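## Task

Carry the cardboard box from the desk to the coffee table. Nothing standing on the floor may be left toppled, and the robot must not tip over or finish leaning.

## Robot and tools

ROBOT. TidyBot++: a mobile base 0.54 m long, 0.50 m wide and 0.38 m tall on four powered casters, carrying one seven-joint arm with a two-finger gripper. The shoulder sits 0.12 m ahead of the base centre and 0.68 m up. Segments: upper arm 0.42 m, forearm 0.31 m, hand 0.31 m. Cameras: base_camera (fixed on the base) and wrist_camera (looks along the hand). The arm begins folded with the hand pointing down, poking out up to 0.08 m ahead of the base. A downward-pointing hand reaches at most about 0.94 m high, and only near the base.

FRAMES. Base frame: origin on the floor below the base centre, x forward, y left, z up, metres. hand_pose is reported in it and names the point between the finger pads; the hand's own z axis runs out along the fingers and the fingers close along its y axis. Odometry frame: the base frame as it was when the scene began; base_odometry counts wheel turns only (slip looks like travel), heading in rad, positive left, -3.142 to 3.142. base_tilt is in degrees, positive when leaning forward or right.

move. One action per call, built from base, joints, target and optionally speeds; all motions start together.
- base: an object of offsets from where the base currently is, measured along its current axes. translate_m (forward positive, -2 to 2 m), strafe_m (left positive, -2 to 2 m), rotate_rad (counter-clockwise from above positive, -6.3 to 6.3 rad). Combined translate and strafe drive a straight line.
- joints: absolute targets by name. joint_1_rad (any angle; turns the whole arm about vertical, positive is clockwise from above, opposite to heading), joint_2_rad shoulder -2.249 to 2.249 (0 = upper arm vertical, positive leans forward), joint_3_rad any angle (usual reference 3.14), joint_4_rad elbow -2.579 to 2.579 (negative bends forearm forward with joint_3 at 3.14), joint_5_rad any angle, joint_6_rad wrist -2.099 to 2.099 (negative tips hand forward), joint_7_rad any angle (hand pointing down: positive is counter-clockwise from above; at 1.57 fingers open left/right), gripper_pos 0 (open, ~85 mm gap) to 1 (closed); gap about 85 x (1 - gripper_pos) mm. Tolerance for done: ±0.039 rad on joints 1-4, ±0.095 on 5-7, ±0.03 gripper. Any-angle joints take the short way, so send steps under half a turn.
- target: an absolute hand pose, one list of seven numbers [x, y, z, qw, qx, qy, qz], position in metres in the base frame, same convention as hand_pose. With target, joints may contain only gripper_pos.
- speeds: top speeds for this action only: translate_m and strafe_m 0.05-0.5 m/s (give only one of them for a combined move), rotate_rad 0.1-1.57 rad/s.
- cameras: list from base_camera, wrist_camera, all; omitted means all, [] means none.
- blocking: true/omitted returns when everything rests; false returns within ~0.5 s while motion continues.
An action runs at most 15 s; base moves time out after 14 s. Unknown keys make a call invalid; out-of-range values get it refused, and after a refusal or an unrequested stop the later calls in that reply are skipped.

wait(seconds 0-10, cameras): lets time pass and returns state and images; returns early once motions settle. stop(cameras): brakes all running motions. zoom_image(camera, region [x0,y0,x1,y1] in pixels, at most 504 x 504): closer look at the latest image. finished_scene(scene): ends the current scene for good; the goal must persist without the robot.

RESULT LINES. move: done, or the worst status. base_status, joint_status, hand_status: moving, done, off_target (rested away from target, may still push), contact_stop, time_out, not_followed (a check withheld the targets; pose unreachable or joint command not followed with a cause), torque_fault, limit_stop_at_motor_heat. hand_target is where the hand would be with every joint on target. motor_effort is percent of max torque, peak in brackets. on_its_own lists what the robot did uncommanded. ARM HIT means a hard hit on the base or itself. MOTOR HOT appears from 60 °C; an OVER-TEMPERATURE FAULT makes the arm sag for 30-60 s, after which the target must be resent. A torque fault freezes the arm and gripper for 10 s.

PRACTICE. After a done target the hand is usually within 3 cm; correct by adding (wanted - read) position to the last target. To hold still, resend hand_target, not hand_pose. Loads make the arm sag; correct the same way, and never command a loaded joint to its read angle. When a carried object touches down, hand_pose stops dropping while commands keep lowering. Low forward-pointing poses near the base often miss or hit the base; no check prevents arm-base contact. The arm does not avoid furniture and keeps pushing when blocked. Gripper at 1 squeezes 100-150 N per finger; done at 1 means empty, off_target means it holds something.

AVOID. Dropping or releasing moving objects, slamming, hard hits and hard pushes; excessive gripper force, including squeezing hard on an item still resting on a surface. The robot can tip if the arm snags above about 0.6 m while the base moves, if it reaches far out from folded over nearby furniture, or swings sideways while extended; backing away or retracting the arm rights it. Driving the arm into things causes torque faults. Blocked bases push until timeout. Loose objects may occasionally be nudged by outside pushes.

Each tool is called after "Call:" as name(argument=value, ...), one argument or row to a line, values as JSON.

## Session

Call:
move(
  joints={"joint_1_rad": 0, "joint_3_rad": 3.1416, "joint_5_rad": 0, "joint_6_rad": 0.4, "joint_7_rad": 1.57},
)

Scene clock: 1.90 s.
move: done
base_odometry: x=+0.000 y=+0.000 heading=+0.000
base_tilt: forward=-0.2 right=-0.3
base_status: not commanded
joint_positions: joint_1_rad=+0.005 joint_2_rad=-0.359 joint_3_rad=+3.141 joint_4_rad=-2.508 joint_5_rad=-0.020 joint_6_rad=+0.324 joint_7_rad=+1.545 gripper_pos=+0.000
joint_status: all done
motor_effort: joint_1_rad=+0(1) joint_2_rad=-6(6) joint_3_rad=+1(2) joint_4_rad=+20(22) joint_5_rad=+0(1) joint_6_rad=+10(10) joint_7_rad=+1(1)
hand_pose: x=+0.5357 y=-0.0025 z=+0.8255 quat_wxyz=(-0.010, +0.791, -0.021, +0.612)
hand_target: x=+0.5397 y=+0.0013 z=+0.8459 quat_wxyz=(+0.000, +0.769, +0.000, +0.639)
hand_status: not commanded
pictures: base_camera, wrist_camera
wrist_camera: T_world_to_cam=[[-0.07041, -0.995284, -0.0667293, 0.0910264], [-0.235896, 0.0816113, -0.968345, 0.984726], [0.969224, -0.05244, -0.24053, -0.188805], [0, 0, 0, 1]] pos_world=[0.421696, 0.000331408, 0.914216]

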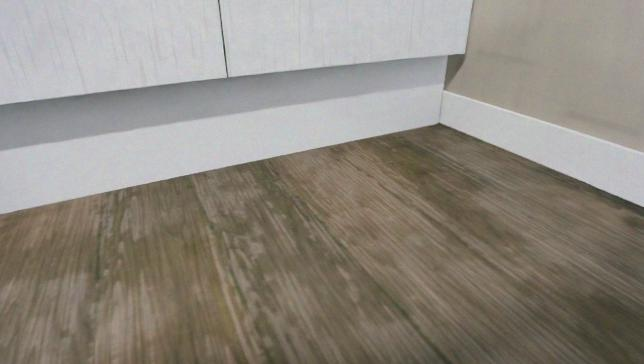

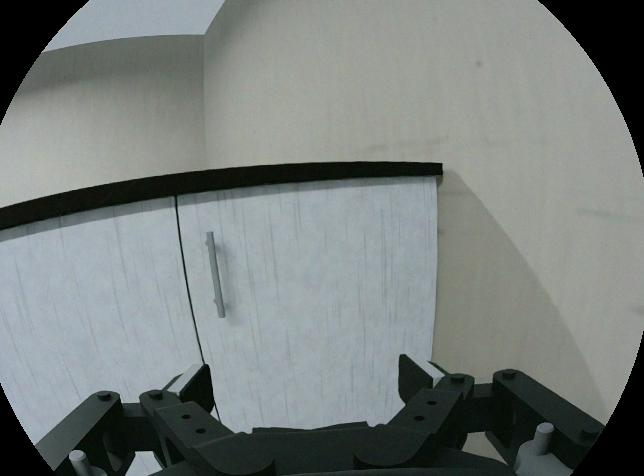

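Call:
move(
  base={"rotate_rad": 0.95},
)

Call:
move(
  base={"rotate_rad": 0.95},
)

Call:
move(
  base={"rotate_rad": 0.95},
)

Call:
move(
  base={"rotate_rad": 0.95},
)

Scene clock: 5.93 s.
move: done
base_odometry: x=+0.000 y=+0.000 heading=+0.949
base_tilt: forward=-0.2 right=-0.4
base_status: done
joint_positions: joint_1_rad=+0.005 joint_2_rad=-0.359 joint_3_rad=+3.141 joint_4_rad=-2.508 joint_5_rad=-0.020 joint_6_rad=+0.325 joint_7_rad=+1.545 gripper_pos=+0.000
joint_status: not commanded
motor_effort: joint_1_rad=+0(1) joint_2_rad=-6(7) joint_3_rad=+1(2) joint_4_rad=+20(21) joint_5_rad=+0(1) joint_6_rad=+10(10) joint_7_rad=+1(1)
hand_pose: x=+0.5358 y=-0.0025 z=+0.8257 quat_wxyz=(-0.010, +0.791, -0.021, +0.612)
hand_target: x=+0.5397 y=+0.0013 z=+0.8459 quat_wxyz=(+0.000, +0.769, +0.000, +0.639)
hand_status: not commanded
pictures: base_camera, wrist_camera
wrist_camera: T_world_to_cam=[[-0.0702691, -0.995289, -0.0668011, 0.091139], [-0.235292, 0.0816145, -0.968492, 0.984695], [0.969381, -0.0523373, -0.239918, -0.189399], [0, 0, 0, 1]] pos_world=[0.421695, 0.000431594, 0.914317]

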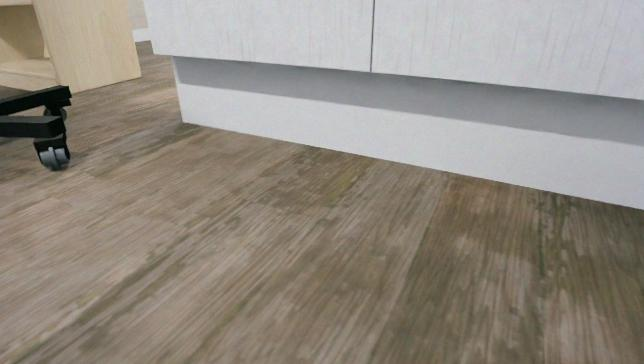

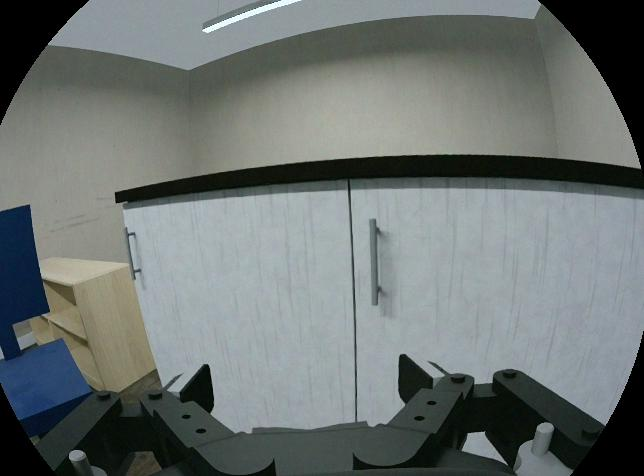

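Scene clock: 7.80 s.
move: done
base_odometry: x=+0.000 y=+0.000 heading=+1.898
base_tilt: forward=-0.2 right=-0.4
base_status: done
joint_positions: joint_1_rad=+0.005 joint_2_rad=-0.359 joint_3_rad=+3.141 joint_4_rad=-2.508 joint_5_rad=-0.020 joint_6_rad=+0.325 joint_7_rad=+1.545 gripper_pos=+0.000
joint_status: not commanded
motor_effort: joint_1_rad=+0(1) joint_2_rad=-6(7) joint_3_rad=+1(2) joint_4_rad=+20(21) joint_5_rad=+0(1) joint_6_rad=+9(10) joint_7_rad=+1(1)
hand_pose: x=+0.5358 y=-0.0024 z=+0.8258 quat_wxyz=(-0.010, +0.791, -0.021, +0.612)
hand_target: x=+0.5397 y=+0.0013 z=+0.8459 quat_wxyz=(+0.000, +0.769, +0.000, +0.639)
hand_status: not commanded
pictures: base_camera, wrist_camera
wrist_camera: T_world_to_cam=[[-0.070143, -0.995302, -0.0667303, 0.0910215], [-0.235214, 0.0815111, -0.96852, 0.984687], [0.969409, -0.052239, -0.239826, -0.189494], [0, 0, 0, 1]] pos_world=[0.421694, 0.000431988, 0.914317]

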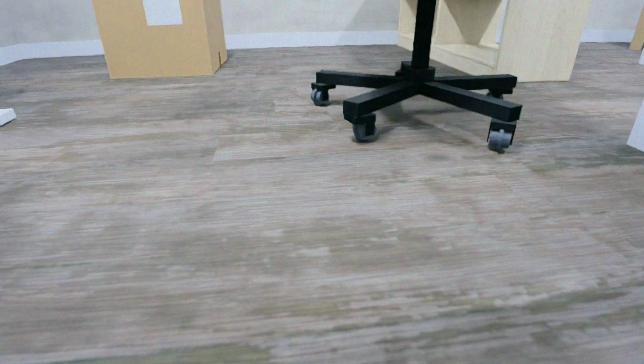

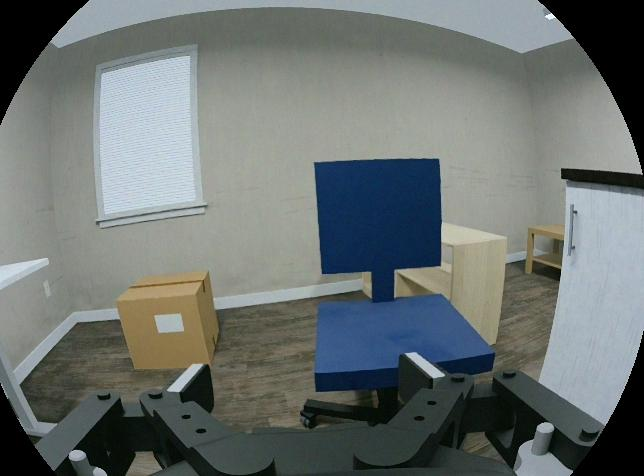

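Scene clock: 9.67 s.
move: done
base_odometry: x=+0.000 y=+0.000 heading=+2.847
base_tilt: forward=-0.2 right=-0.3
base_status: done
joint_positions: joint_1_rad=+0.005 joint_2_rad=-0.359 joint_3_rad=+3.141 joint_4_rad=-2.508 joint_5_rad=-0.020 joint_6_rad=+0.325 joint_7_rad=+1.545 gripper_pos=+0.000
joint_status: not commanded
motor_effort: joint_1_rad=+0(1) joint_2_rad=-6(7) joint_3_rad=+0(2) joint_4_rad=+20(21) joint_5_rad=+0(1) joint_6_rad=+10(10) joint_7_rad=+1(1)
hand_pose: x=+0.5358 y=-0.0024 z=+0.8258 quat_wxyz=(-0.010, +0.791, -0.021, +0.612)
hand_target: x=+0.5397 y=+0.0013 z=+0.8459 quat_wxyz=(+0.000, +0.769, +0.000, +0.639)
hand_status: not commanded
pictures: base_camera, wrist_camera
wrist_camera: T_world_to_cam=[[-0.0700421, -0.995307, -0.0667628, 0.0910088], [-0.235127, 0.0815138, -0.96854, 0.98467], [0.969438, -0.0521409, -0.239733, -0.189591], [0, 0, 0, 1]] pos_world=[0.421694, 0.000432167, 0.914317]

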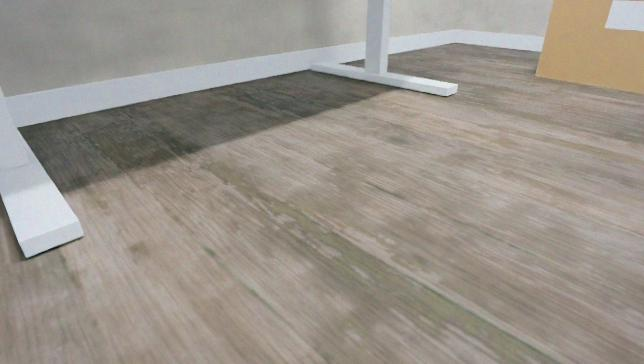

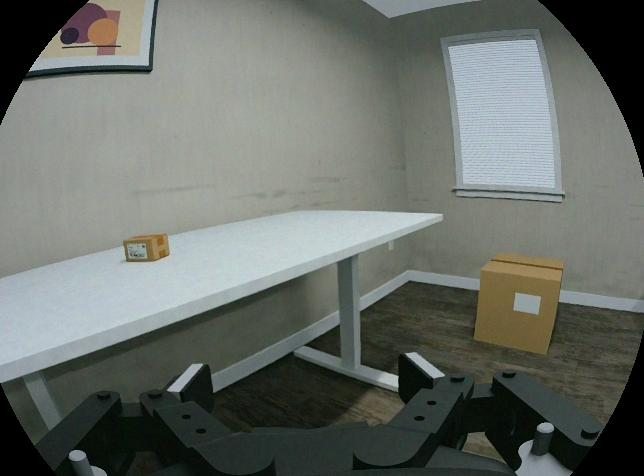

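Scene clock: 11.53 s.
move: done
base_odometry: x=+0.000 y=+0.000 heading=-2.487
base_tilt: forward=-0.2 right=-0.3
base_status: done
joint_positions: joint_1_rad=+0.005 joint_2_rad=-0.359 joint_3_rad=+3.141 joint_4_rad=-2.508 joint_5_rad=-0.020 joint_6_rad=+0.325 joint_7_rad=+1.545 gripper_pos=+0.000
joint_status: not commanded
motor_effort: joint_1_rad=+0(1) joint_2_rad=-6(7) joint_3_rad=+1(2) joint_4_rad=+20(21) joint_5_rad=+0(1) joint_6_rad=+9(10) joint_7_rad=+1(1)
hand_pose: x=+0.5358 y=-0.0024 z=+0.8258 quat_wxyz=(-0.010, +0.791, -0.021, +0.612)
hand_target: x=+0.5397 y=+0.0013 z=+0.8459 quat_wxyz=(+0.000, +0.769, +0.000, +0.639)
hand_status: not commanded
pictures: base_camera, wrist_camera
wrist_camera: T_world_to_cam=[[-0.0699457, -0.995313, -0.0667868, 0.0910965], [-0.235135, 0.0815144, -0.968538, 0.98476], [0.969443, -0.0520412, -0.239735, -0.189562], [0, 0, 0, 1]] pos_world=[0.421694, 0.000532352, 0.914417]

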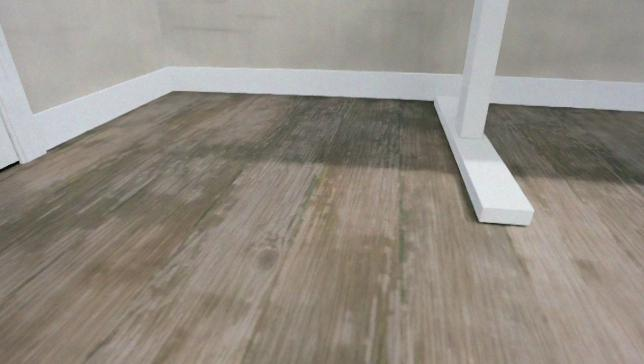

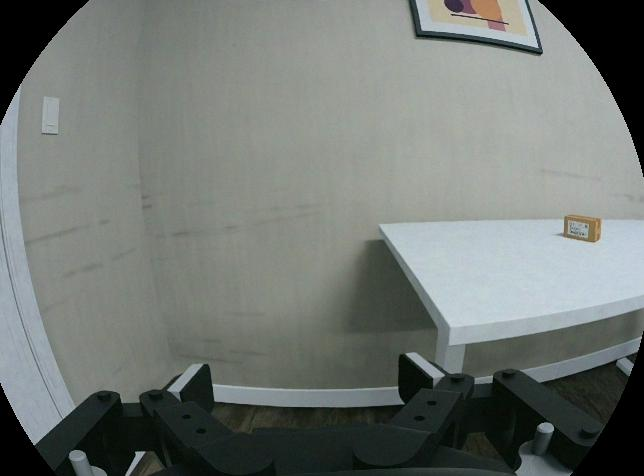

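Call:
move(
  base={"rotate_rad": 1.404},
  cameras=[],
)

Call:
move(
  base={"translate_m": -0.55, "strafe_m": 0.46},
)

Scene clock: 43.50 s.
move: done
base_odometry: x=+0.000 y=+0.000 heading=-1.083
base_tilt: forward=-0.1 right=-0.4
base_status: done
joint_positions: joint_1_rad=+0.005 joint_2_rad=-0.359 joint_3_rad=+3.141 joint_4_rad=-2.508 joint_5_rad=-0.020 joint_6_rad=+0.325 joint_7_rad=+1.545 gripper_pos=+0.000
joint_status: not commanded
motor_effort: joint_1_rad=+0(1) joint_2_rad=-6(7) joint_3_rad=+1(2) joint_4_rad=+20(21) joint_5_rad=+0(1) joint_6_rad=+9(10) joint_7_rad=+1(1)
hand_pose: x=+0.5358 y=-0.0023 z=+0.8258 quat_wxyz=(-0.010, +0.790, -0.021, +0.612)
hand_target: x=+0.5397 y=+0.0013 z=+0.8459 quat_wxyz=(+0.000, +0.769, +0.000, +0.639)
hand_status: not commanded

Scene clock: 46.23 s.
move: done
base_odometry: x=+0.149 y=+0.702 heading=-1.083
base_tilt: forward=-0.2 right=-0.4
base_status: done
joint_positions: joint_1_rad=+0.005 joint_2_rad=-0.359 joint_3_rad=+3.141 joint_4_rad=-2.508 joint_5_rad=-0.020 joint_6_rad=+0.327 joint_7_rad=+1.545 gripper_pos=+0.000
joint_status: not commanded
motor_effort: joint_1_rad=+0(1) joint_2_rad=-6(8) joint_3_rad=+1(2) joint_4_rad=+21(21) joint_5_rad=+0(0) joint_6_rad=+9(10) joint_7_rad=+1(1)
hand_pose: x=+0.5359 y=-0.0023 z=+0.8263 quat_wxyz=(-0.010, +0.790, -0.021, +0.613)
hand_target: x=+0.5397 y=+0.0013 z=+0.8459 quat_wxyz=(+0.000, +0.769, +0.000, +0.639)
hand_status: not commanded
pictures: base_camera, wrist_camera
wrist_camera: T_world_to_cam=[[-0.0698348, -0.995313, -0.0669014, 0.0911747], [-0.233535, 0.0815134, -0.968926, 0.984733], [0.969837, -0.052041, -0.238132, -0.191119], [0, 0, 0, 1]] pos_world=[0.421691, 0.000532355, 0.914721]

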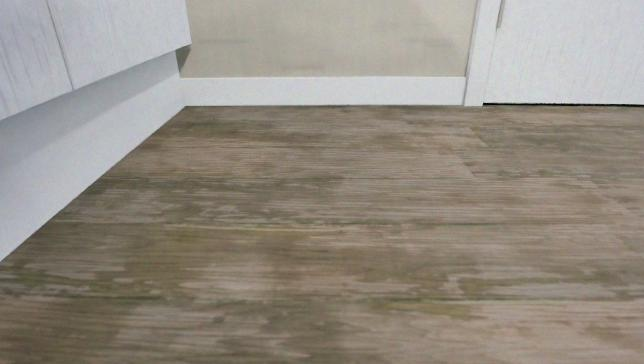

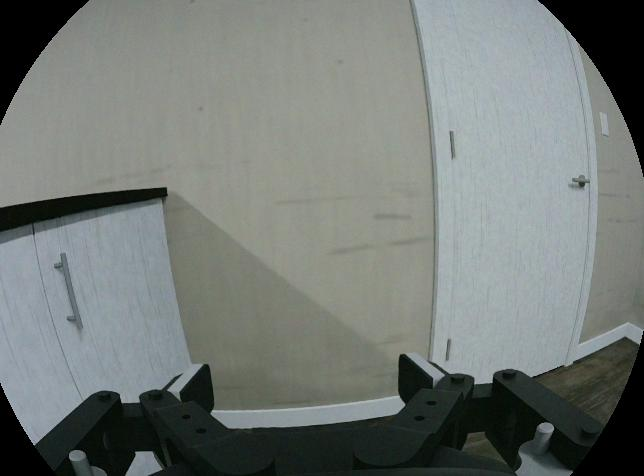

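Call:
move(
  base={"translate_m": -0.42},
  speeds={"translate_m": 0.12},
  cameras=["wrist_camera"],
)

Call:
move(
  base={"translate_m": -0.36},
  speeds={"translate_m": 0.12},
  cameras=["wrist_camera"],
)

Scene clock: 53.93 s.
move: done
base_odometry: x=-0.048 y=+1.073 heading=-1.083
base_tilt: forward=-0.2 right=-0.4
base_status: done
joint_positions: joint_1_rad=+0.004 joint_2_rad=-0.359 joint_3_rad=+3.141 joint_4_rad=-2.508 joint_5_rad=-0.020 joint_6_rad=+0.328 joint_7_rad=+1.545 gripper_pos=+0.000
joint_status: not commanded
motor_effort: joint_1_rad=+0(1) joint_2_rad=-6(11) joint_3_rad=+1(2) joint_4_rad=+20(22) joint_5_rad=+0(0) joint_6_rad=+9(10) joint_7_rad=+1(1)
hand_pose: x=+0.5360 y=-0.0023 z=+0.8267 quat_wxyz=(-0.010, +0.790, -0.021, +0.613)
hand_target: x=+0.5397 y=+0.0013 z=+0.8459 quat_wxyz=(+0.000, +0.769, +0.000, +0.639)
hand_status: not commanded
wrist_camera: T_world_to_cam=[[-0.0697094, -0.995321, -0.0669015, 0.0911286], [-0.23213, 0.0814083, -0.969272, 0.984631], [0.970184, -0.0520375, -0.236719, -0.192411], [0, 0, 0, 1]] pos_world=[0.421589, 0.000532575, 0.914924]

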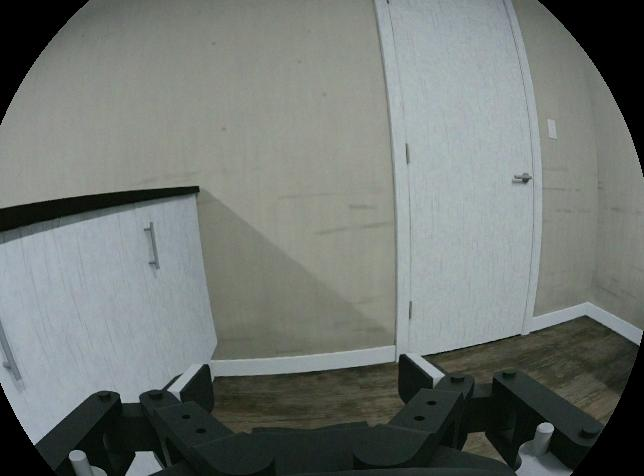

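Scene clock: 57.43 s.
move: done
base_odometry: x=-0.217 y=+1.391 heading=-1.083
base_tilt: forward=-0.2 right=-0.3
base_status: done
joint_positions: joint_1_rad=+0.004 joint_2_rad=-0.358 joint_3_rad=+3.141 joint_4_rad=-2.508 joint_5_rad=-0.020 joint_6_rad=+0.328 joint_7_rad=+1.545 gripper_pos=+0.000
joint_status: not commanded
motor_effort: joint_1_rad=+0(0) joint_2_rad=-6(9) joint_3_rad=+1(1) joint_4_rad=+21(22) joint_5_rad=+0(0) joint_6_rad=+9(10) joint_7_rad=+1(1)
hand_pose: x=+0.5361 y=-0.0023 z=+0.8266 quat_wxyz=(-0.010, +0.790, -0.021, +0.613)
hand_target: x=+0.5397 y=+0.0013 z=+0.8459 quat_wxyz=(+0.000, +0.769, +0.000, +0.639)
hand_status: not commanded
wrist_camera: T_world_to_cam=[[-0.0697345, -0.995321, -0.0668894, 0.0911284], [-0.232436, 0.0814189, -0.969198, 0.984617], [0.970109, -0.0520391, -0.237026, -0.19222], [0, 0, 0, 1]] pos_world=[0.421689, 0.00053255, 0.914824]

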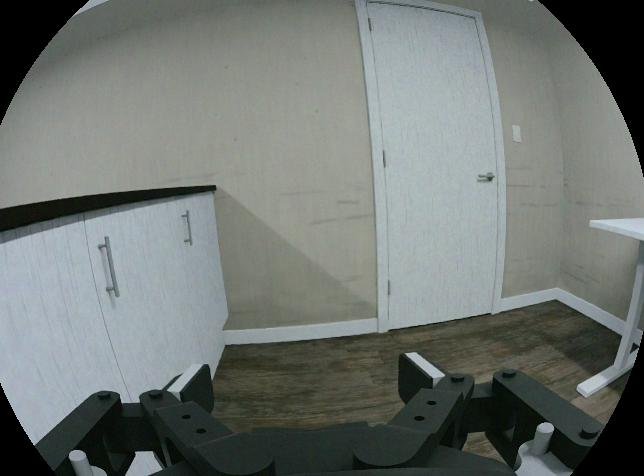

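Call:
move(
  base={"translate_m": 0.1},
  cameras=[],
)

Call:
move(
  base={"rotate_rad": 1.571},
  speeds={"rotate_rad": 0.8},
)

Call:
move(
  base={"rotate_rad": 1.0},
  speeds={"rotate_rad": 0.8},
)

Scene clock: 62.03 s.
move: done
base_odometry: x=-0.170 y=+1.303 heading=-1.083
base_tilt: forward=-0.2 right=-0.4
base_status: done
joint_positions: joint_1_rad=+0.004 joint_2_rad=-0.357 joint_3_rad=+3.141 joint_4_rad=-2.508 joint_5_rad=-0.020 joint_6_rad=+0.329 joint_7_rad=+1.545 gripper_pos=+0.000
joint_status: not commanded
motor_effort: joint_1_rad=+0(0) joint_2_rad=-6(9) joint_3_rad=+1(1) joint_4_rad=+20(22) joint_5_rad=+0(1) joint_6_rad=+10(10) joint_7_rad=+1(1)
hand_pose: x=+0.5363 y=-0.0023 z=+0.8262 quat_wxyz=(-0.010, +0.790, -0.021, +0.613)
hand_target: x=+0.5397 y=+0.0013 z=+0.8459 quat_wxyz=(+0.000, +0.769, +0.000, +0.639)
hand_status: not commanded

Scene clock: 67.20 s.
move: time_out
base_odometry: x=-0.172 y=+1.304 heading=+0.479
base_tilt: forward=-0.3 right=-0.2
base_status: rotate_rad time_out (by the wheels' count: +1.561 of +1.571)
joint_positions: joint_1_rad=+0.216 joint_2_rad=-0.453 joint_3_rad=+3.384 joint_4_rad=-2.584 joint_5_rad=-0.076 joint_6_rad=+0.337 joint_7_rad=+1.546 gripper_pos=+0.001
joint_status: not commanded
motor_effort: joint_1_rad=-43(48) joint_2_rad=+12(22) joint_3_rad=-46(50) joint_4_rad=+36(40) joint_5_rad=+16(18) joint_6_rad=+11(12) joint_7_rad=+0(1)
hand_pose: x=+0.4636 y=-0.1829 z=+0.8190 quat_wxyz=(+0.073, +0.747, -0.245, +0.614)
hand_target: x=+0.5397 y=+0.0013 z=+0.8459 quat_wxyz=(+0.000, +0.769, +0.000, +0.639)
hand_status: not commanded
pictures: base_camera, wrist_camera
wrist_camera: T_world_to_cam=[[-0.495295, -0.840866, -0.218237, 0.255284], [-0.0959811, 0.302645, -0.948258, 0.935191], [0.863406, -0.448721, -0.230606, -0.161473], [0, 0, 0, 1]] pos_world=[0.355619, -0.140827, 0.905279]

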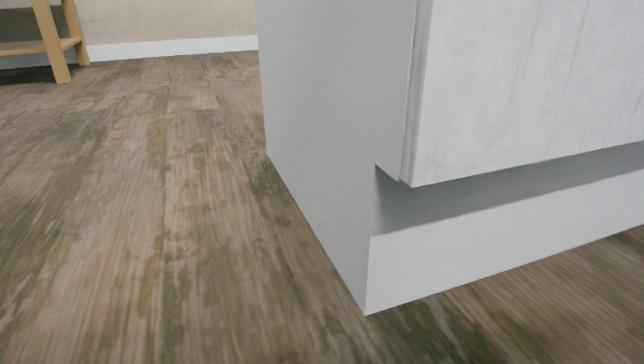

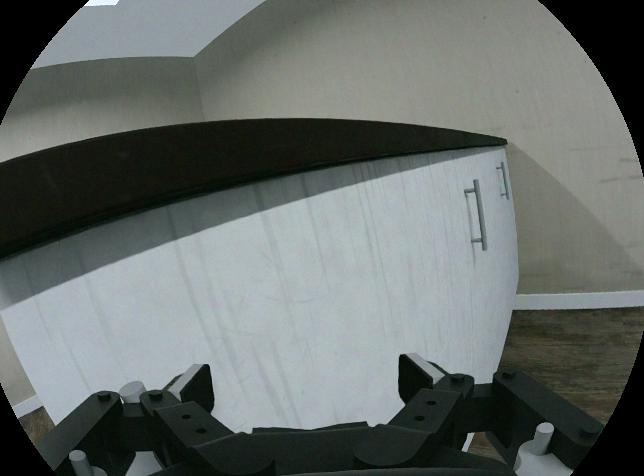

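not run: a stop that you did not command came earlier in this reply.

Call:
move(
  base={"rotate_rad": -0.7},
  speeds={"rotate_rad": 0.5},
)

Scene clock: 71.63 s.
move: done
base_odometry: x=-0.172 y=+1.304 heading=-0.220
base_tilt: forward=-0.2 right=-0.4
base_status: done
joint_positions: joint_1_rad=-0.005 joint_2_rad=-0.370 joint_3_rad=+3.136 joint_4_rad=-2.508 joint_5_rad=-0.012 joint_6_rad=+0.341 joint_7_rad=+1.546 gripper_pos=+0.000
joint_status: not commanded
motor_effort: joint_1_rad=+0(38) joint_2_rad=-5(20) joint_3_rad=+1(41) joint_4_rad=+21(40) joint_5_rad=+0(15) joint_6_rad=+9(13) joint_7_rad=+1(1)
hand_pose: x=+0.5352 y=+0.0048 z=+0.8352 quat_wxyz=(-0.012, +0.782, -0.010, +0.623)
hand_target: x=+0.5397 y=+0.0013 z=+0.8459 quat_wxyz=(+0.000, +0.769, +0.000, +0.639)
hand_status: not commanded
pictures: base_camera, wrist_camera
wrist_camera: T_world_to_cam=[[-0.0492665, -0.997036, -0.0591012, 0.08131], [-0.210369, 0.0682041, -0.97524, 0.985507], [0.97638, -0.0356136, -0.213106, -0.212386], [0, 0, 0, 1]] pos_world=[0.418696, 0.00628943, 0.92065]

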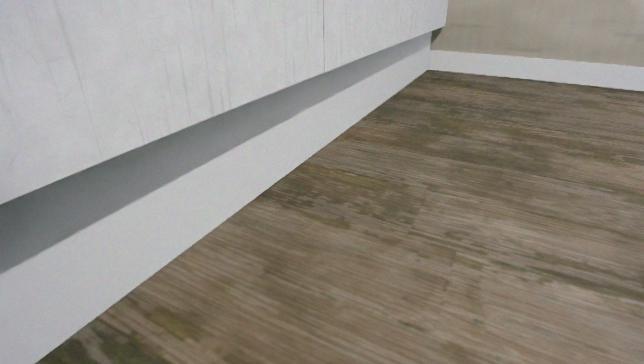

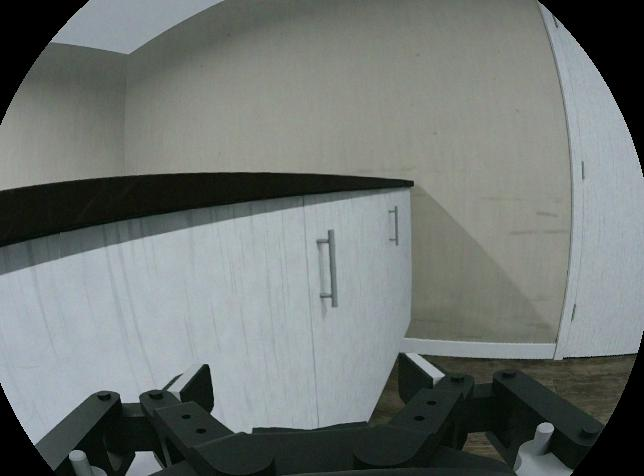

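Call:
move(
  base={"rotate_rad": -0.5},
  cameras=["base_camera"],
)

Call:
move(
  base={"translate_m": 0.55},
  cameras=["base_camera"],
)

Call:
move(
  base={"rotate_rad": -1.56},
  joints={"joint_1_rad": 0, "joint_2_rad": -0.363, "joint_3_rad": 3.1416, "joint_4_rad": -2.513, "joint_5_rad": 0, "joint_6_rad": 0.41, "joint_7_rad": 1.57},
)

Scene clock: 81.00 s.
move: done
base_odometry: x=-0.172 y=+1.304 heading=-0.720
base_tilt: forward=-0.2 right=-0.4
base_status: done
joint_positions: joint_1_rad=-0.005 joint_2_rad=-0.370 joint_3_rad=+3.136 joint_4_rad=-2.508 joint_5_rad=-0.012 joint_6_rad=+0.341 joint_7_rad=+1.546 gripper_pos=+0.000
joint_status: not commanded
motor_effort: joint_1_rad=+0(1) joint_2_rad=-6(6) joint_3_rad=+1(2) joint_4_rad=+20(21) joint_5_rad=+0(1) joint_6_rad=+10(10) joint_7_rad=+1(1)
hand_pose: x=+0.5352 y=+0.0048 z=+0.8352 quat_wxyz=(-0.012, +0.782, -0.011, +0.623)
hand_target: x=+0.5397 y=+0.0013 z=+0.8459 quat_wxyz=(+0.000, +0.769, +0.000, +0.639)
hand_status: not commanded

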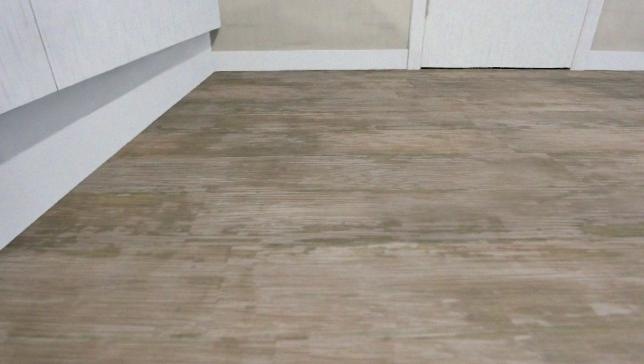

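Scene clock: 83.20 s.
move: done
base_odometry: x=+0.242 y=+0.941 heading=-0.720
base_tilt: forward=-0.2 right=-0.4
base_status: done
joint_positions: joint_1_rad=-0.005 joint_2_rad=-0.361 joint_3_rad=+3.136 joint_4_rad=-2.508 joint_5_rad=-0.012 joint_6_rad=+0.341 joint_7_rad=+1.546 gripper_pos=+0.000
joint_status: not commanded
motor_effort: joint_1_rad=+0(0) joint_2_rad=-6(9) joint_3_rad=+1(2) joint_4_rad=+20(22) joint_5_rad=+0(0) joint_6_rad=+9(10) joint_7_rad=+1(1)
hand_pose: x=+0.5365 y=+0.0048 z=+0.8317 quat_wxyz=(-0.012, +0.785, -0.011, +0.619)
hand_target: x=+0.5397 y=+0.0013 z=+0.8459 quat_wxyz=(+0.000, +0.769, +0.000, +0.639)
hand_status: not commanded

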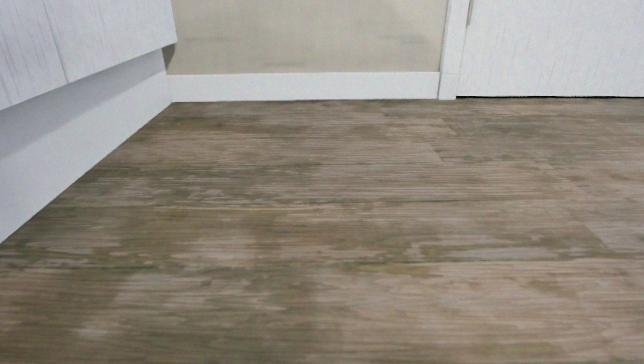

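Scene clock: 85.50 s.
move: done
base_odometry: x=+0.242 y=+0.941 heading=-2.279
base_tilt: forward=-0.1 right=-0.4
base_status: done
joint_positions: joint_1_rad=-0.005 joint_2_rad=-0.361 joint_3_rad=+3.136 joint_4_rad=-2.508 joint_5_rad=-0.012 joint_6_rad=+0.346 joint_7_rad=+1.546 gripper_pos=+0.000
joint_status: all done
motor_effort: joint_1_rad=+0(1) joint_2_rad=-6(7) joint_3_rad=+1(2) joint_4_rad=+20(21) joint_5_rad=+0(1) joint_6_rad=+9(10) joint_7_rad=+1(1)
hand_pose: x=+0.5368 y=+0.0047 z=+0.8331 quat_wxyz=(-0.012, +0.784, -0.011, +0.621)
hand_target: x=+0.5395 y=+0.0014 z=+0.8507 quat_wxyz=(+0.000, +0.764, +0.000, +0.645)
hand_status: not commanded
pictures: base_camera, wrist_camera
wrist_camera: T_world_to_cam=[[-0.049802, -0.997018, -0.0589454, 0.0812845], [-0.214037, 0.0683016, -0.974435, 0.985051], [0.975555, -0.0359123, -0.216801, -0.210872], [0, 0, 0, 1]] pos_world=[0.420603, 0.0061887, 0.918942]

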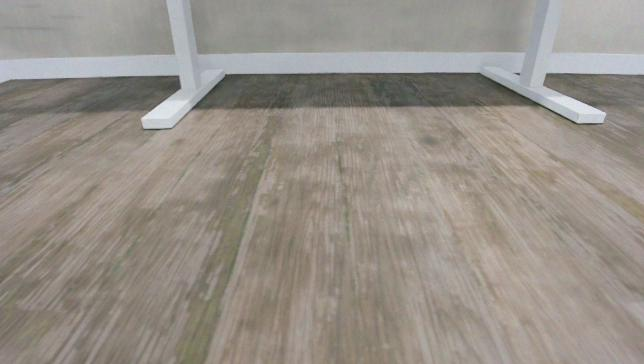

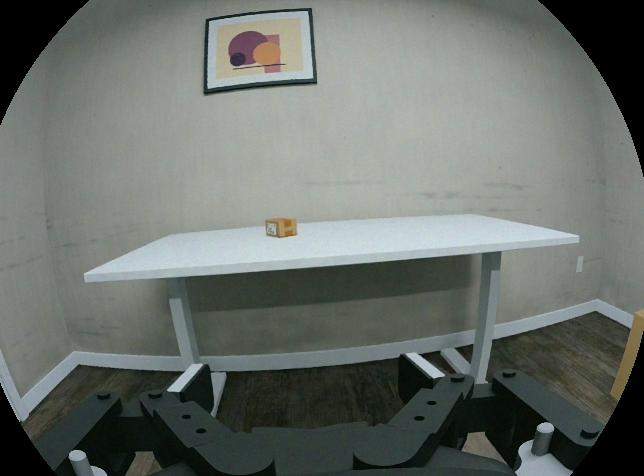

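Call:
move(
  base={"rotate_rad": 0.06},
  joints={"joint_1_rad": 0, "joint_2_rad": -0.115, "joint_3_rad": 3.1416, "joint_4_rad": -1.435, "joint_5_rad": 0.02, "joint_6_rad": -1.28, "joint_7_rad": 1.59},
  cameras=[],
)

Call:
move(
  base={"translate_m": 0.64, "strafe_m": -0.03},
)

Scene clock: 94.03 s.
move: done
base_odometry: x=+0.242 y=+0.941 heading=-2.220
base_tilt: forward=-0.1 right=-0.4
base_status: done
joint_positions: joint_1_rad=-0.005 joint_2_rad=-0.138 joint_3_rad=+3.136 joint_4_rad=-1.445 joint_5_rad=-0.012 joint_6_rad=-1.195 joint_7_rad=+1.551 gripper_pos=+0.000
joint_status: all done
motor_effort: joint_1_rad=+0(1) joint_2_rad=-14(14) joint_3_rad=+1(2) joint_4_rad=+20(23) joint_5_rad=+0(1) joint_6_rad=+6(10) joint_7_rad=+1(1)
hand_pose: x=+0.5502 y=+0.0095 z=+0.9309 quat_wxyz=(-0.010, +0.949, -0.005, +0.314)
hand_target: x=+0.5357 y=-0.0046 z=+0.9111 quat_wxyz=(+0.013, +0.963, +0.009, +0.267)
hand_status: not commanded

Scene clock: 96.40 s.
move: done
base_odometry: x=-0.169 y=+0.449 heading=-2.220
base_tilt: forward=-0.1 right=-0.4
base_status: done
joint_positions: joint_1_rad=-0.005 joint_2_rad=-0.112 joint_3_rad=+3.136 joint_4_rad=-1.443 joint_5_rad=-0.012 joint_6_rad=-1.201 joint_7_rad=+1.551 gripper_pos=+0.000
joint_status: not commanded
motor_effort: joint_1_rad=+0(1) joint_2_rad=-14(19) joint_3_rad=+1(1) joint_4_rad=+20(21) joint_5_rad=+0(1) joint_6_rad=+6(7) joint_7_rad=+1(1)
hand_pose: x=+0.5555 y=+0.0096 z=+0.9196 quat_wxyz=(-0.010, +0.954, -0.005, +0.300)
hand_target: x=+0.5357 y=-0.0046 z=+0.9111 quat_wxyz=(+0.013, +0.963, +0.009, +0.267)
hand_status: not commanded
pictures: base_camera, wrist_camera
wrist_camera: T_world_to_cam=[[-0.0567737, -0.998334, -0.0102517, 0.0512757], [-0.810749, 0.0520934, -0.583072, 1.04476], [0.582635, -0.0247916, -0.812356, 0.555646], [0, 0, 0, 1]] pos_world=[0.52621, 0.0105406, 1.06108]

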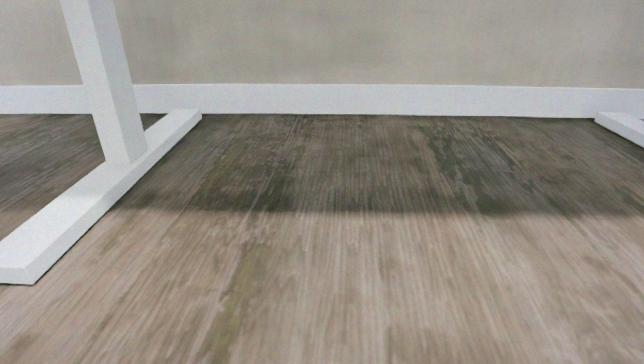

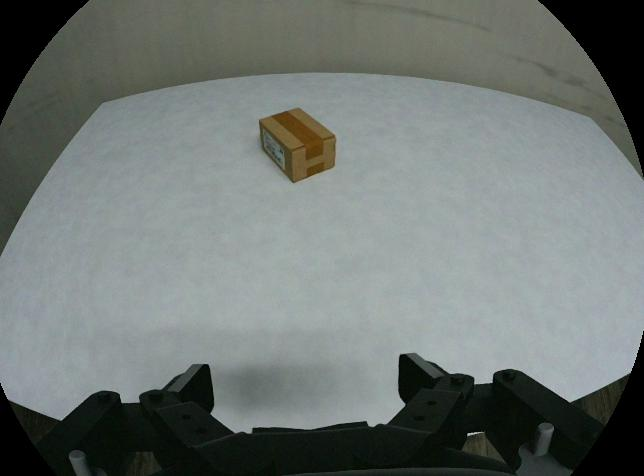

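Call:
zoom_image(
  camera="wrist_camera",
  region=[230, 90, 370, 200],
)

Scaled by 3.600.

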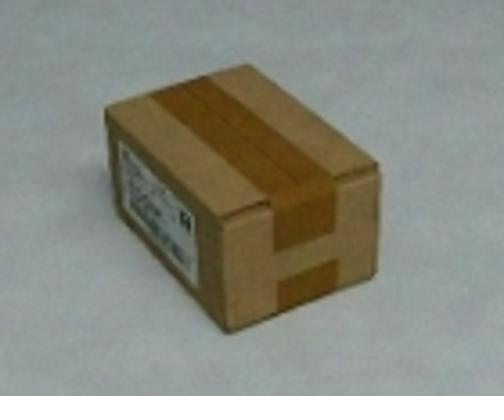

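Call:
move(
  base={"translate_m": 0.21, "strafe_m": -0.316},
  speeds={"translate_m": 0.25},
)

Call:
move(
  joints={"joint_1_rad": -0.49, "joint_2_rad": 0.55, "joint_3_rad": 3.1416, "joint_4_rad": -0.62, "joint_5_rad": 0.02, "joint_6_rad": -1.61, "joint_7_rad": 1.59},
)

Scene clock: 116.27 s.
move: done
base_odometry: x=-0.548 y=+0.473 heading=-2.220
base_tilt: forward=-0.1 right=-0.4
base_status: done
joint_positions: joint_1_rad=-0.005 joint_2_rad=-0.112 joint_3_rad=+3.136 joint_4_rad=-1.443 joint_5_rad=-0.012 joint_6_rad=-1.201 joint_7_rad=+1.551 gripper_pos=+0.000
joint_status: not commanded
motor_effort: joint_1_rad=+0(1) joint_2_rad=-14(16) joint_3_rad=+1(2) joint_4_rad=+20(21) joint_5_rad=+0(1) joint_6_rad=+6(7) joint_7_rad=+1(1)
hand_pose: x=+0.5554 y=+0.0096 z=+0.9196 quat_wxyz=(-0.010, +0.954, -0.005, +0.300)
hand_target: x=+0.5357 y=-0.0046 z=+0.9111 quat_wxyz=(+0.013, +0.963, +0.009, +0.267)
hand_status: not commanded
pictures: base_camera, wrist_camera
wrist_camera: T_world_to_cam=[[-0.0566934, -0.99834, -0.010194, 0.0511724], [-0.810755, 0.0519946, -0.583072, 1.04476], [0.582634, -0.0247915, -0.812357, 0.555647], [0, 0, 0, 1]] pos_world=[0.52621, 0.0105407, 1.06108]

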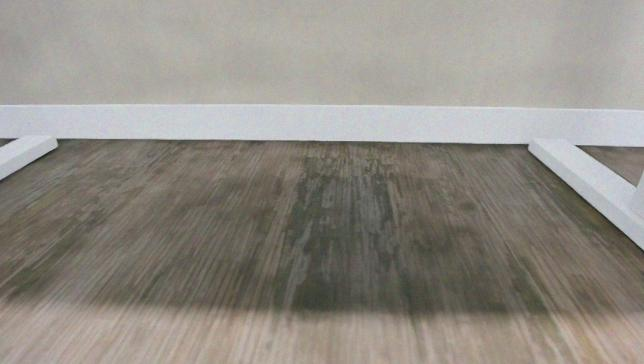

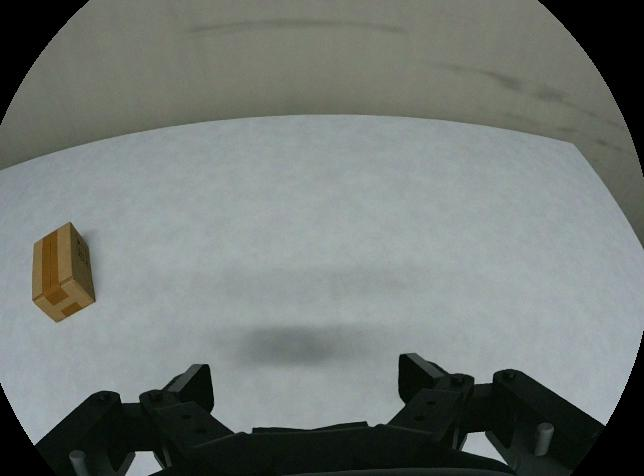

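Scene clock: 118.37 s.
move: done
base_odometry: x=-0.548 y=+0.473 heading=-2.220
base_tilt: forward=-0.1 right=-0.4
base_status: not commanded
joint_positions: joint_1_rad=-0.475 joint_2_rad=+0.544 joint_3_rad=+3.136 joint_4_rad=-0.633 joint_5_rad=-0.012 joint_6_rad=-1.526 joint_7_rad=+1.551 gripper_pos=+0.000
joint_status: all done
motor_effort: joint_1_rad=+0(2) joint_2_rad=-36(38) joint_3_rad=+0(2) joint_4_rad=+19(21) joint_5_rad=+0(2) joint_6_rad=+5(7) joint_7_rad=+1(2)
hand_pose: x=+0.6850 y=+0.2996 z=+0.8810 quat_wxyz=(-0.061, +0.950, +0.223, +0.209)
hand_target: x=+0.6679 y=+0.2872 z=+0.8720 quat_wxyz=(-0.032, +0.952, +0.246, +0.177)
hand_status: not commanded
pictures: base_camera, wrist_camera
wrist_camera: T_world_to_cam=[[0.403592, -0.914938, -0.00137394, -0.000435707], [-0.823169, -0.362456, -0.437057, 1.11617], [0.399382, 0.177524, -0.899433, 0.597723], [0, 0, 0, 1]] pos_world=[0.680255, 0.298054, 1.02544]

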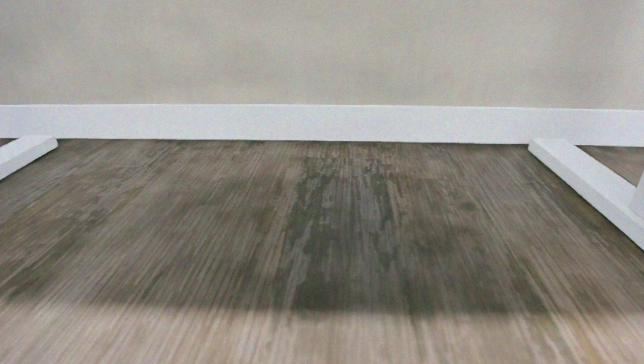

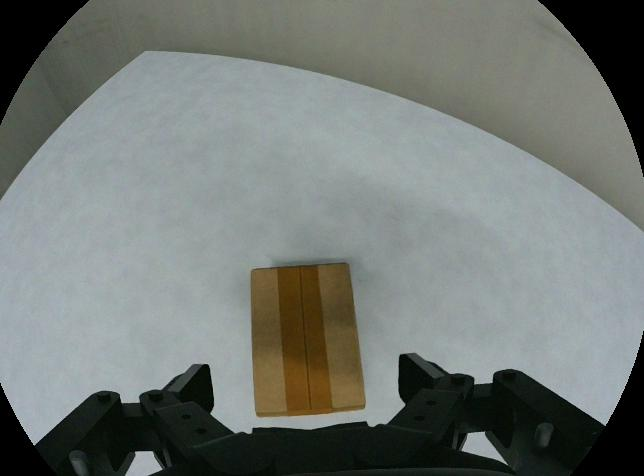

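Call:
move(
  joints={"joint_1_rad": -0.49, "joint_2_rad": 0.595, "joint_4_rad": -0.75, "joint_6_rad": -1.37},
  cameras=["wrist_camera"],
)

Scene clock: 124.03 s.
move: done
base_odometry: x=-0.548 y=+0.473 heading=-2.220
base_tilt: forward=-0.2 right=-0.4
base_status: not commanded
joint_positions: joint_1_rad=-0.475 joint_2_rad=+0.597 joint_3_rad=+3.136 joint_4_rad=-0.735 joint_5_rad=-0.012 joint_6_rad=-1.435 joint_7_rad=+1.551 gripper_pos=+0.000
joint_status: all done
motor_effort: joint_1_rad=+0(1) joint_2_rad=-38(41) joint_3_rad=+0(0) joint_4_rad=+19(21) joint_5_rad=+0(1) joint_6_rad=+4(5) joint_7_rad=+1(1)
hand_pose: x=+0.6985 y=+0.3066 z=+0.8142 quat_wxyz=(-0.053, +0.957, +0.224, +0.178)
hand_target: x=+0.7133 y=+0.3116 z=+0.8173 quat_wxyz=(-0.040, +0.946, +0.246, +0.208)
hand_status: not commanded
wrist_camera: T_world_to_cam=[[0.402796, -0.915287, 0.00230655, -0.00179094], [-0.847376, -0.37386, -0.377071, 1.07233], [0.345991, 0.149928, -0.926181, 0.598511], [0, 0, 0, 1]] pos_world=[0.702309, 0.309529, 0.958679]

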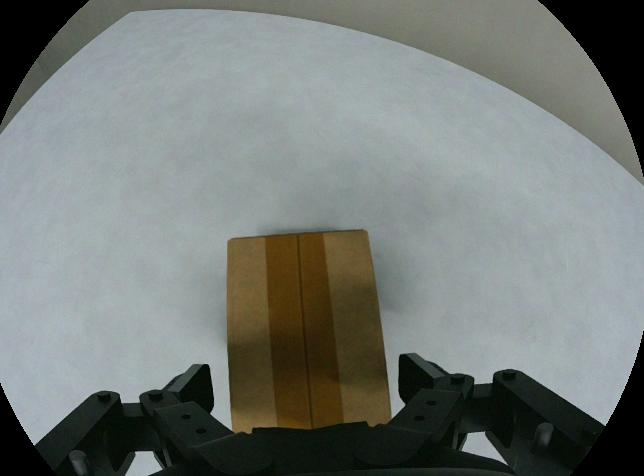

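Call:
move(
  joints={"joint_1_rad": -0.49, "joint_2_rad": 0.612, "joint_4_rad": -0.872, "joint_6_rad": -1.17},
  cameras=["wrist_camera"],
)

Scene clock: 128.33 s.
move: done
base_odometry: x=-0.548 y=+0.473 heading=-2.220
base_tilt: forward=-0.2 right=-0.3
base_status: not commanded
joint_positions: joint_1_rad=-0.475 joint_2_rad=+0.607 joint_3_rad=+3.136 joint_4_rad=-0.854 joint_5_rad=-0.012 joint_6_rad=-1.250 joint_7_rad=+1.551 gripper_pos=+0.000
joint_status: all done
motor_effort: joint_1_rad=+0(1) joint_2_rad=-36(41) joint_3_rad=+0(1) joint_4_rad=+19(21) joint_5_rad=-1(2) joint_6_rad=+5(5) joint_7_rad=+1(1)
hand_pose: x=+0.7222 y=+0.3188 z=+0.7788 quat_wxyz=(-0.060, +0.951, +0.222, +0.205)
hand_target: x=+0.7393 y=+0.3259 z=+0.7785 quat_wxyz=(-0.047, +0.939, +0.246, +0.237)
hand_status: not commanded
wrist_camera: T_world_to_cam=[[0.400929, -0.916108, -0.00149456, 0.00448412], [-0.827998, -0.361669, -0.428503, 1.10573], [0.392014, 0.173037, -0.903539, 0.497385], [0, 0, 0, 1]] pos_world=[0.71876, 0.317949, 0.923221]

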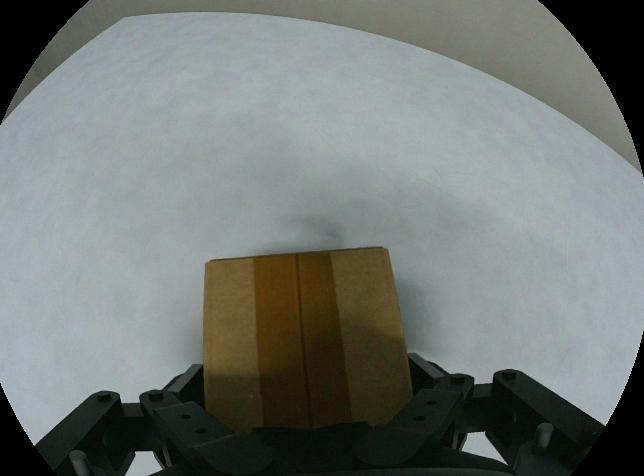

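Call:
move(
  joints={"gripper_pos": 1.0},
  cameras=["wrist_camera"],
)

Scene clock: 131.60 s.
move: off_target
base_odometry: x=-0.548 y=+0.473 heading=-2.220
base_tilt: forward=-0.2 right=-0.4
base_status: not commanded
joint_positions: joint_1_rad=-0.476 joint_2_rad=+0.600 joint_3_rad=+3.136 joint_4_rad=-0.852 joint_5_rad=-0.011 joint_6_rad=-1.240 joint_7_rad=+1.552 gripper_pos=+0.229
joint_status: gripper_pos off_target (ended at +0.229, target +1.000)
motor_effort: joint_1_rad=+0(2) joint_2_rad=-34(41) joint_3_rad=+0(2) joint_4_rad=+18(21) joint_5_rad=-1(2) joint_6_rad=+5(5) joint_7_rad=+1(1)
hand_pose: x=+0.7242 y=+0.3204 z=+0.7860 quat_wxyz=(-0.062, +0.949, +0.222, +0.214)
hand_target: x=+0.7393 y=+0.3259 z=+0.7785 quat_wxyz=(-0.047, +0.939, +0.246, +0.237)
hand_status: not commanded
wrist_camera: T_world_to_cam=[[0.402393, -0.915465, -0.00200244, 0.00419002], [-0.819821, -0.359378, -0.445803, 1.11799], [0.407397, 0.18103, -0.895129, 0.482565], [0, 0, 0, 1]] pos_world=[0.718267, 0.318257, 0.930367]

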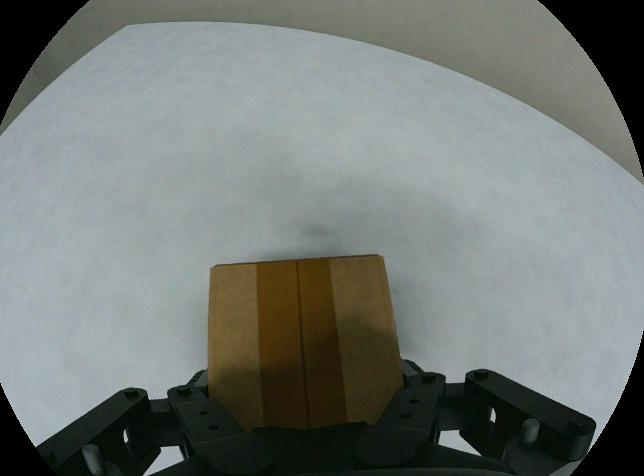

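Call:
move(
  joints={"joint_2_rad": 0.44},
  cameras=["wrist_camera"],
)

Scene clock: 134.57 s.
move: done
base_odometry: x=-0.548 y=+0.473 heading=-2.220
base_tilt: forward=-0.2 right=-0.4
base_status: not commanded
joint_positions: joint_1_rad=-0.476 joint_2_rad=+0.472 joint_3_rad=+3.136 joint_4_rad=-0.872 joint_5_rad=-0.011 joint_6_rad=-1.240 joint_7_rad=+1.552 gripper_pos=+0.229
joint_status: all done
motor_effort: joint_1_rad=+0(1) joint_2_rad=-37(45) joint_3_rad=+0(0) joint_4_rad=+21(23) joint_5_rad=+0(1) joint_6_rad=+6(7) joint_7_rad=+1(1)
hand_pose: x=+0.7042 y=+0.3101 z=+0.8632 quat_wxyz=(-0.075, +0.936, +0.220, +0.265)
hand_target: x=+0.7156 y=+0.3133 z=+0.8970 quat_wxyz=(-0.066, +0.915, +0.239, +0.317)
hand_status: not commanded
wrist_camera: T_world_to_cam=[[0.402925, -0.915193, -0.00855936, 0.00820831], [-0.772261, -0.334949, -0.539835, 1.17243], [0.491186, 0.224123, -0.841728, 0.443202], [0, 0, 0, 1]] pos_world=[0.684424, 0.300886, 1.00605]

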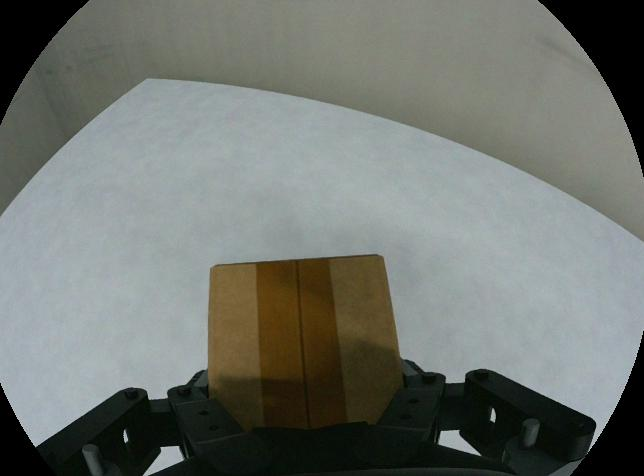

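Call:
move(
  base={"translate_m": -0.4},
  speeds={"translate_m": 0.3},
  cameras=[],
)

Call:
move(
  base={"strafe_m": -0.38},
  speeds={"strafe_m": 0.3},
  joints={"joint_1_rad": 0, "joint_2_rad": -0.115, "joint_4_rad": -1.435, "joint_6_rad": -1.28},
)

Scene clock: 143.67 s.
move: done
base_odometry: x=-0.306 y=+0.792 heading=-2.220
base_tilt: forward=-0.1 right=-0.4
base_status: done
joint_positions: joint_1_rad=-0.480 joint_2_rad=+0.470 joint_3_rad=+3.136 joint_4_rad=-0.872 joint_5_rad=-0.011 joint_6_rad=-1.240 joint_7_rad=+1.552 gripper_pos=+0.229
joint_status: not commanded
motor_effort: joint_1_rad=+0(3) joint_2_rad=-37(42) joint_3_rad=+0(1) joint_4_rad=+22(23) joint_5_rad=+0(1) joint_6_rad=+6(7) joint_7_rad=+1(1)
hand_pose: x=+0.7027 y=+0.3123 z=+0.8645 quat_wxyz=(-0.075, +0.935, +0.222, +0.266)
hand_target: x=+0.7156 y=+0.3133 z=+0.8970 quat_wxyz=(-0.066, +0.915, +0.239, +0.317)
hand_status: not commanded

Scene clock: 145.80 s.
move: done
base_odometry: x=-0.609 y=+1.022 heading=-2.220
base_tilt: forward=-0.1 right=-0.3
base_status: done
joint_positions: joint_1_rad=-0.011 joint_2_rad=-0.084 joint_3_rad=+3.137 joint_4_rad=-1.423 joint_5_rad=-0.009 joint_6_rad=-1.240 joint_7_rad=+1.552 gripper_pos=+0.229
joint_status: all done
motor_effort: joint_1_rad=+0(5) joint_2_rad=-17(40) joint_3_rad=+1(3) joint_4_rad=+21(23) joint_5_rad=+0(2) joint_6_rad=+6(8) joint_7_rad=+1(1)
hand_pose: x=+0.5557 y=+0.0110 z=+0.9102 quat_wxyz=(-0.009, +0.961, -0.001, +0.278)
hand_target: x=+0.5357 y=-0.0046 z=+0.9111 quat_wxyz=(+0.013, +0.963, +0.009, +0.267)
hand_status: not commanded
pictures: base_camera, wrist_camera
wrist_camera: T_world_to_cam=[[-0.0510092, -0.998691, -0.00371067, 0.0434374], [-0.837352, 0.0447929, -0.544826, 1.01949], [0.54428, -0.024684, -0.838541, 0.593101], [0, 0, 0, 1]] pos_world=[0.533073, 0.0123548, 1.05294]

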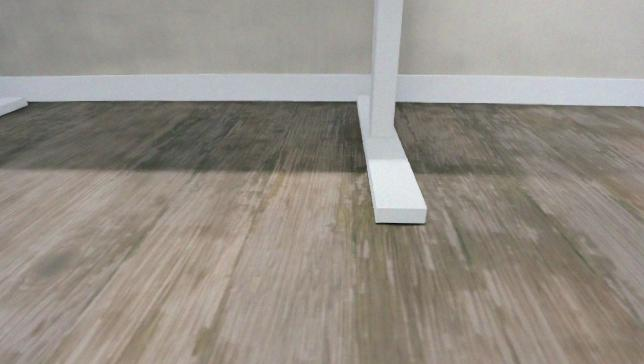

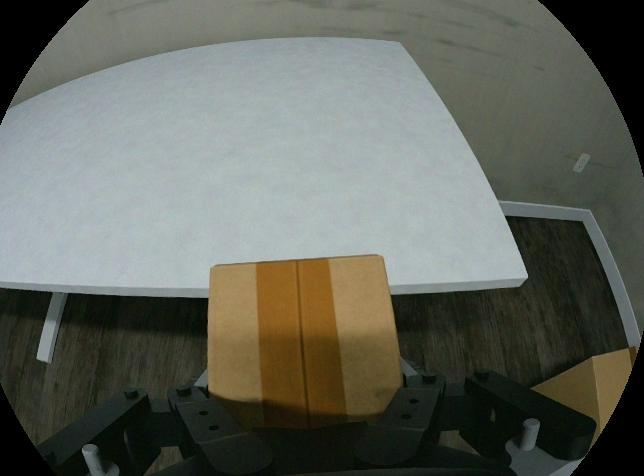

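Call:
move(
  base={"rotate_rad": 3.107},
  speeds={"rotate_rad": 0.6},
)

Scene clock: 155.57 s.
move: done
base_odometry: x=-0.609 y=+1.021 heading=+0.886
base_tilt: forward=-0.2 right=-0.4
base_status: done
joint_positions: joint_1_rad=-0.008 joint_2_rad=-0.084 joint_3_rad=+3.137 joint_4_rad=-1.423 joint_5_rad=-0.009 joint_6_rad=-1.240 joint_7_rad=+1.553 gripper_pos=+0.229
joint_status: not commanded
motor_effort: joint_1_rad=+0(2) joint_2_rad=-17(18) joint_3_rad=+1(2) joint_4_rad=+21(23) joint_5_rad=+0(1) joint_6_rad=+6(7) joint_7_rad=+1(1)
hand_pose: x=+0.5556 y=+0.0098 z=+0.9101 quat_wxyz=(-0.009, +0.961, -0.003, +0.278)
hand_target: x=+0.5357 y=-0.0046 z=+0.9111 quat_wxyz=(+0.013, +0.963, +0.009, +0.267)
hand_status: not commanded
pictures: base_camera, wrist_camera
wrist_camera: T_world_to_cam=[[-0.0534187, -0.998566, -0.00347816, 0.0434653], [-0.837325, 0.0466903, -0.544708, 1.01924], [0.544089, -0.0261852, -0.838619, 0.593242], [0, 0, 0, 1]] pos_world=[0.532981, 0.0113485, 1.05284]

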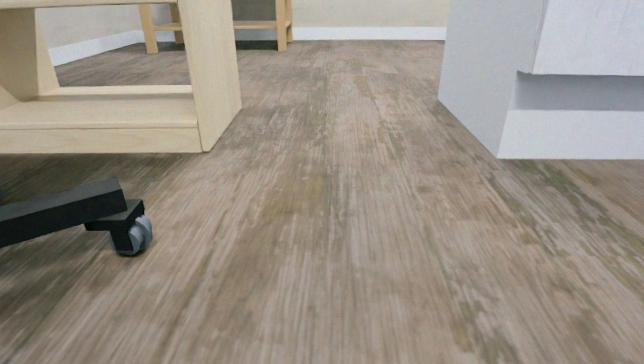

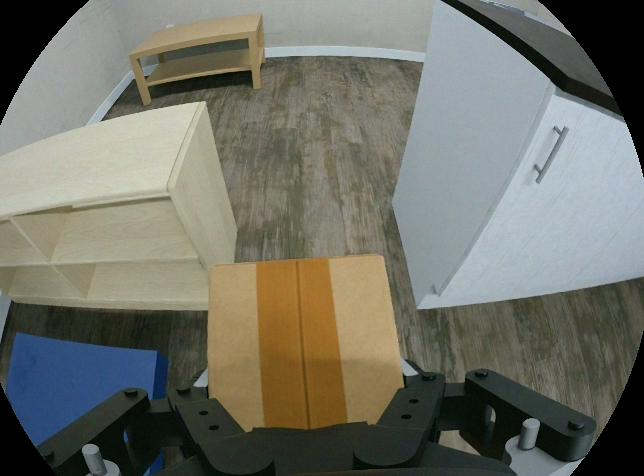

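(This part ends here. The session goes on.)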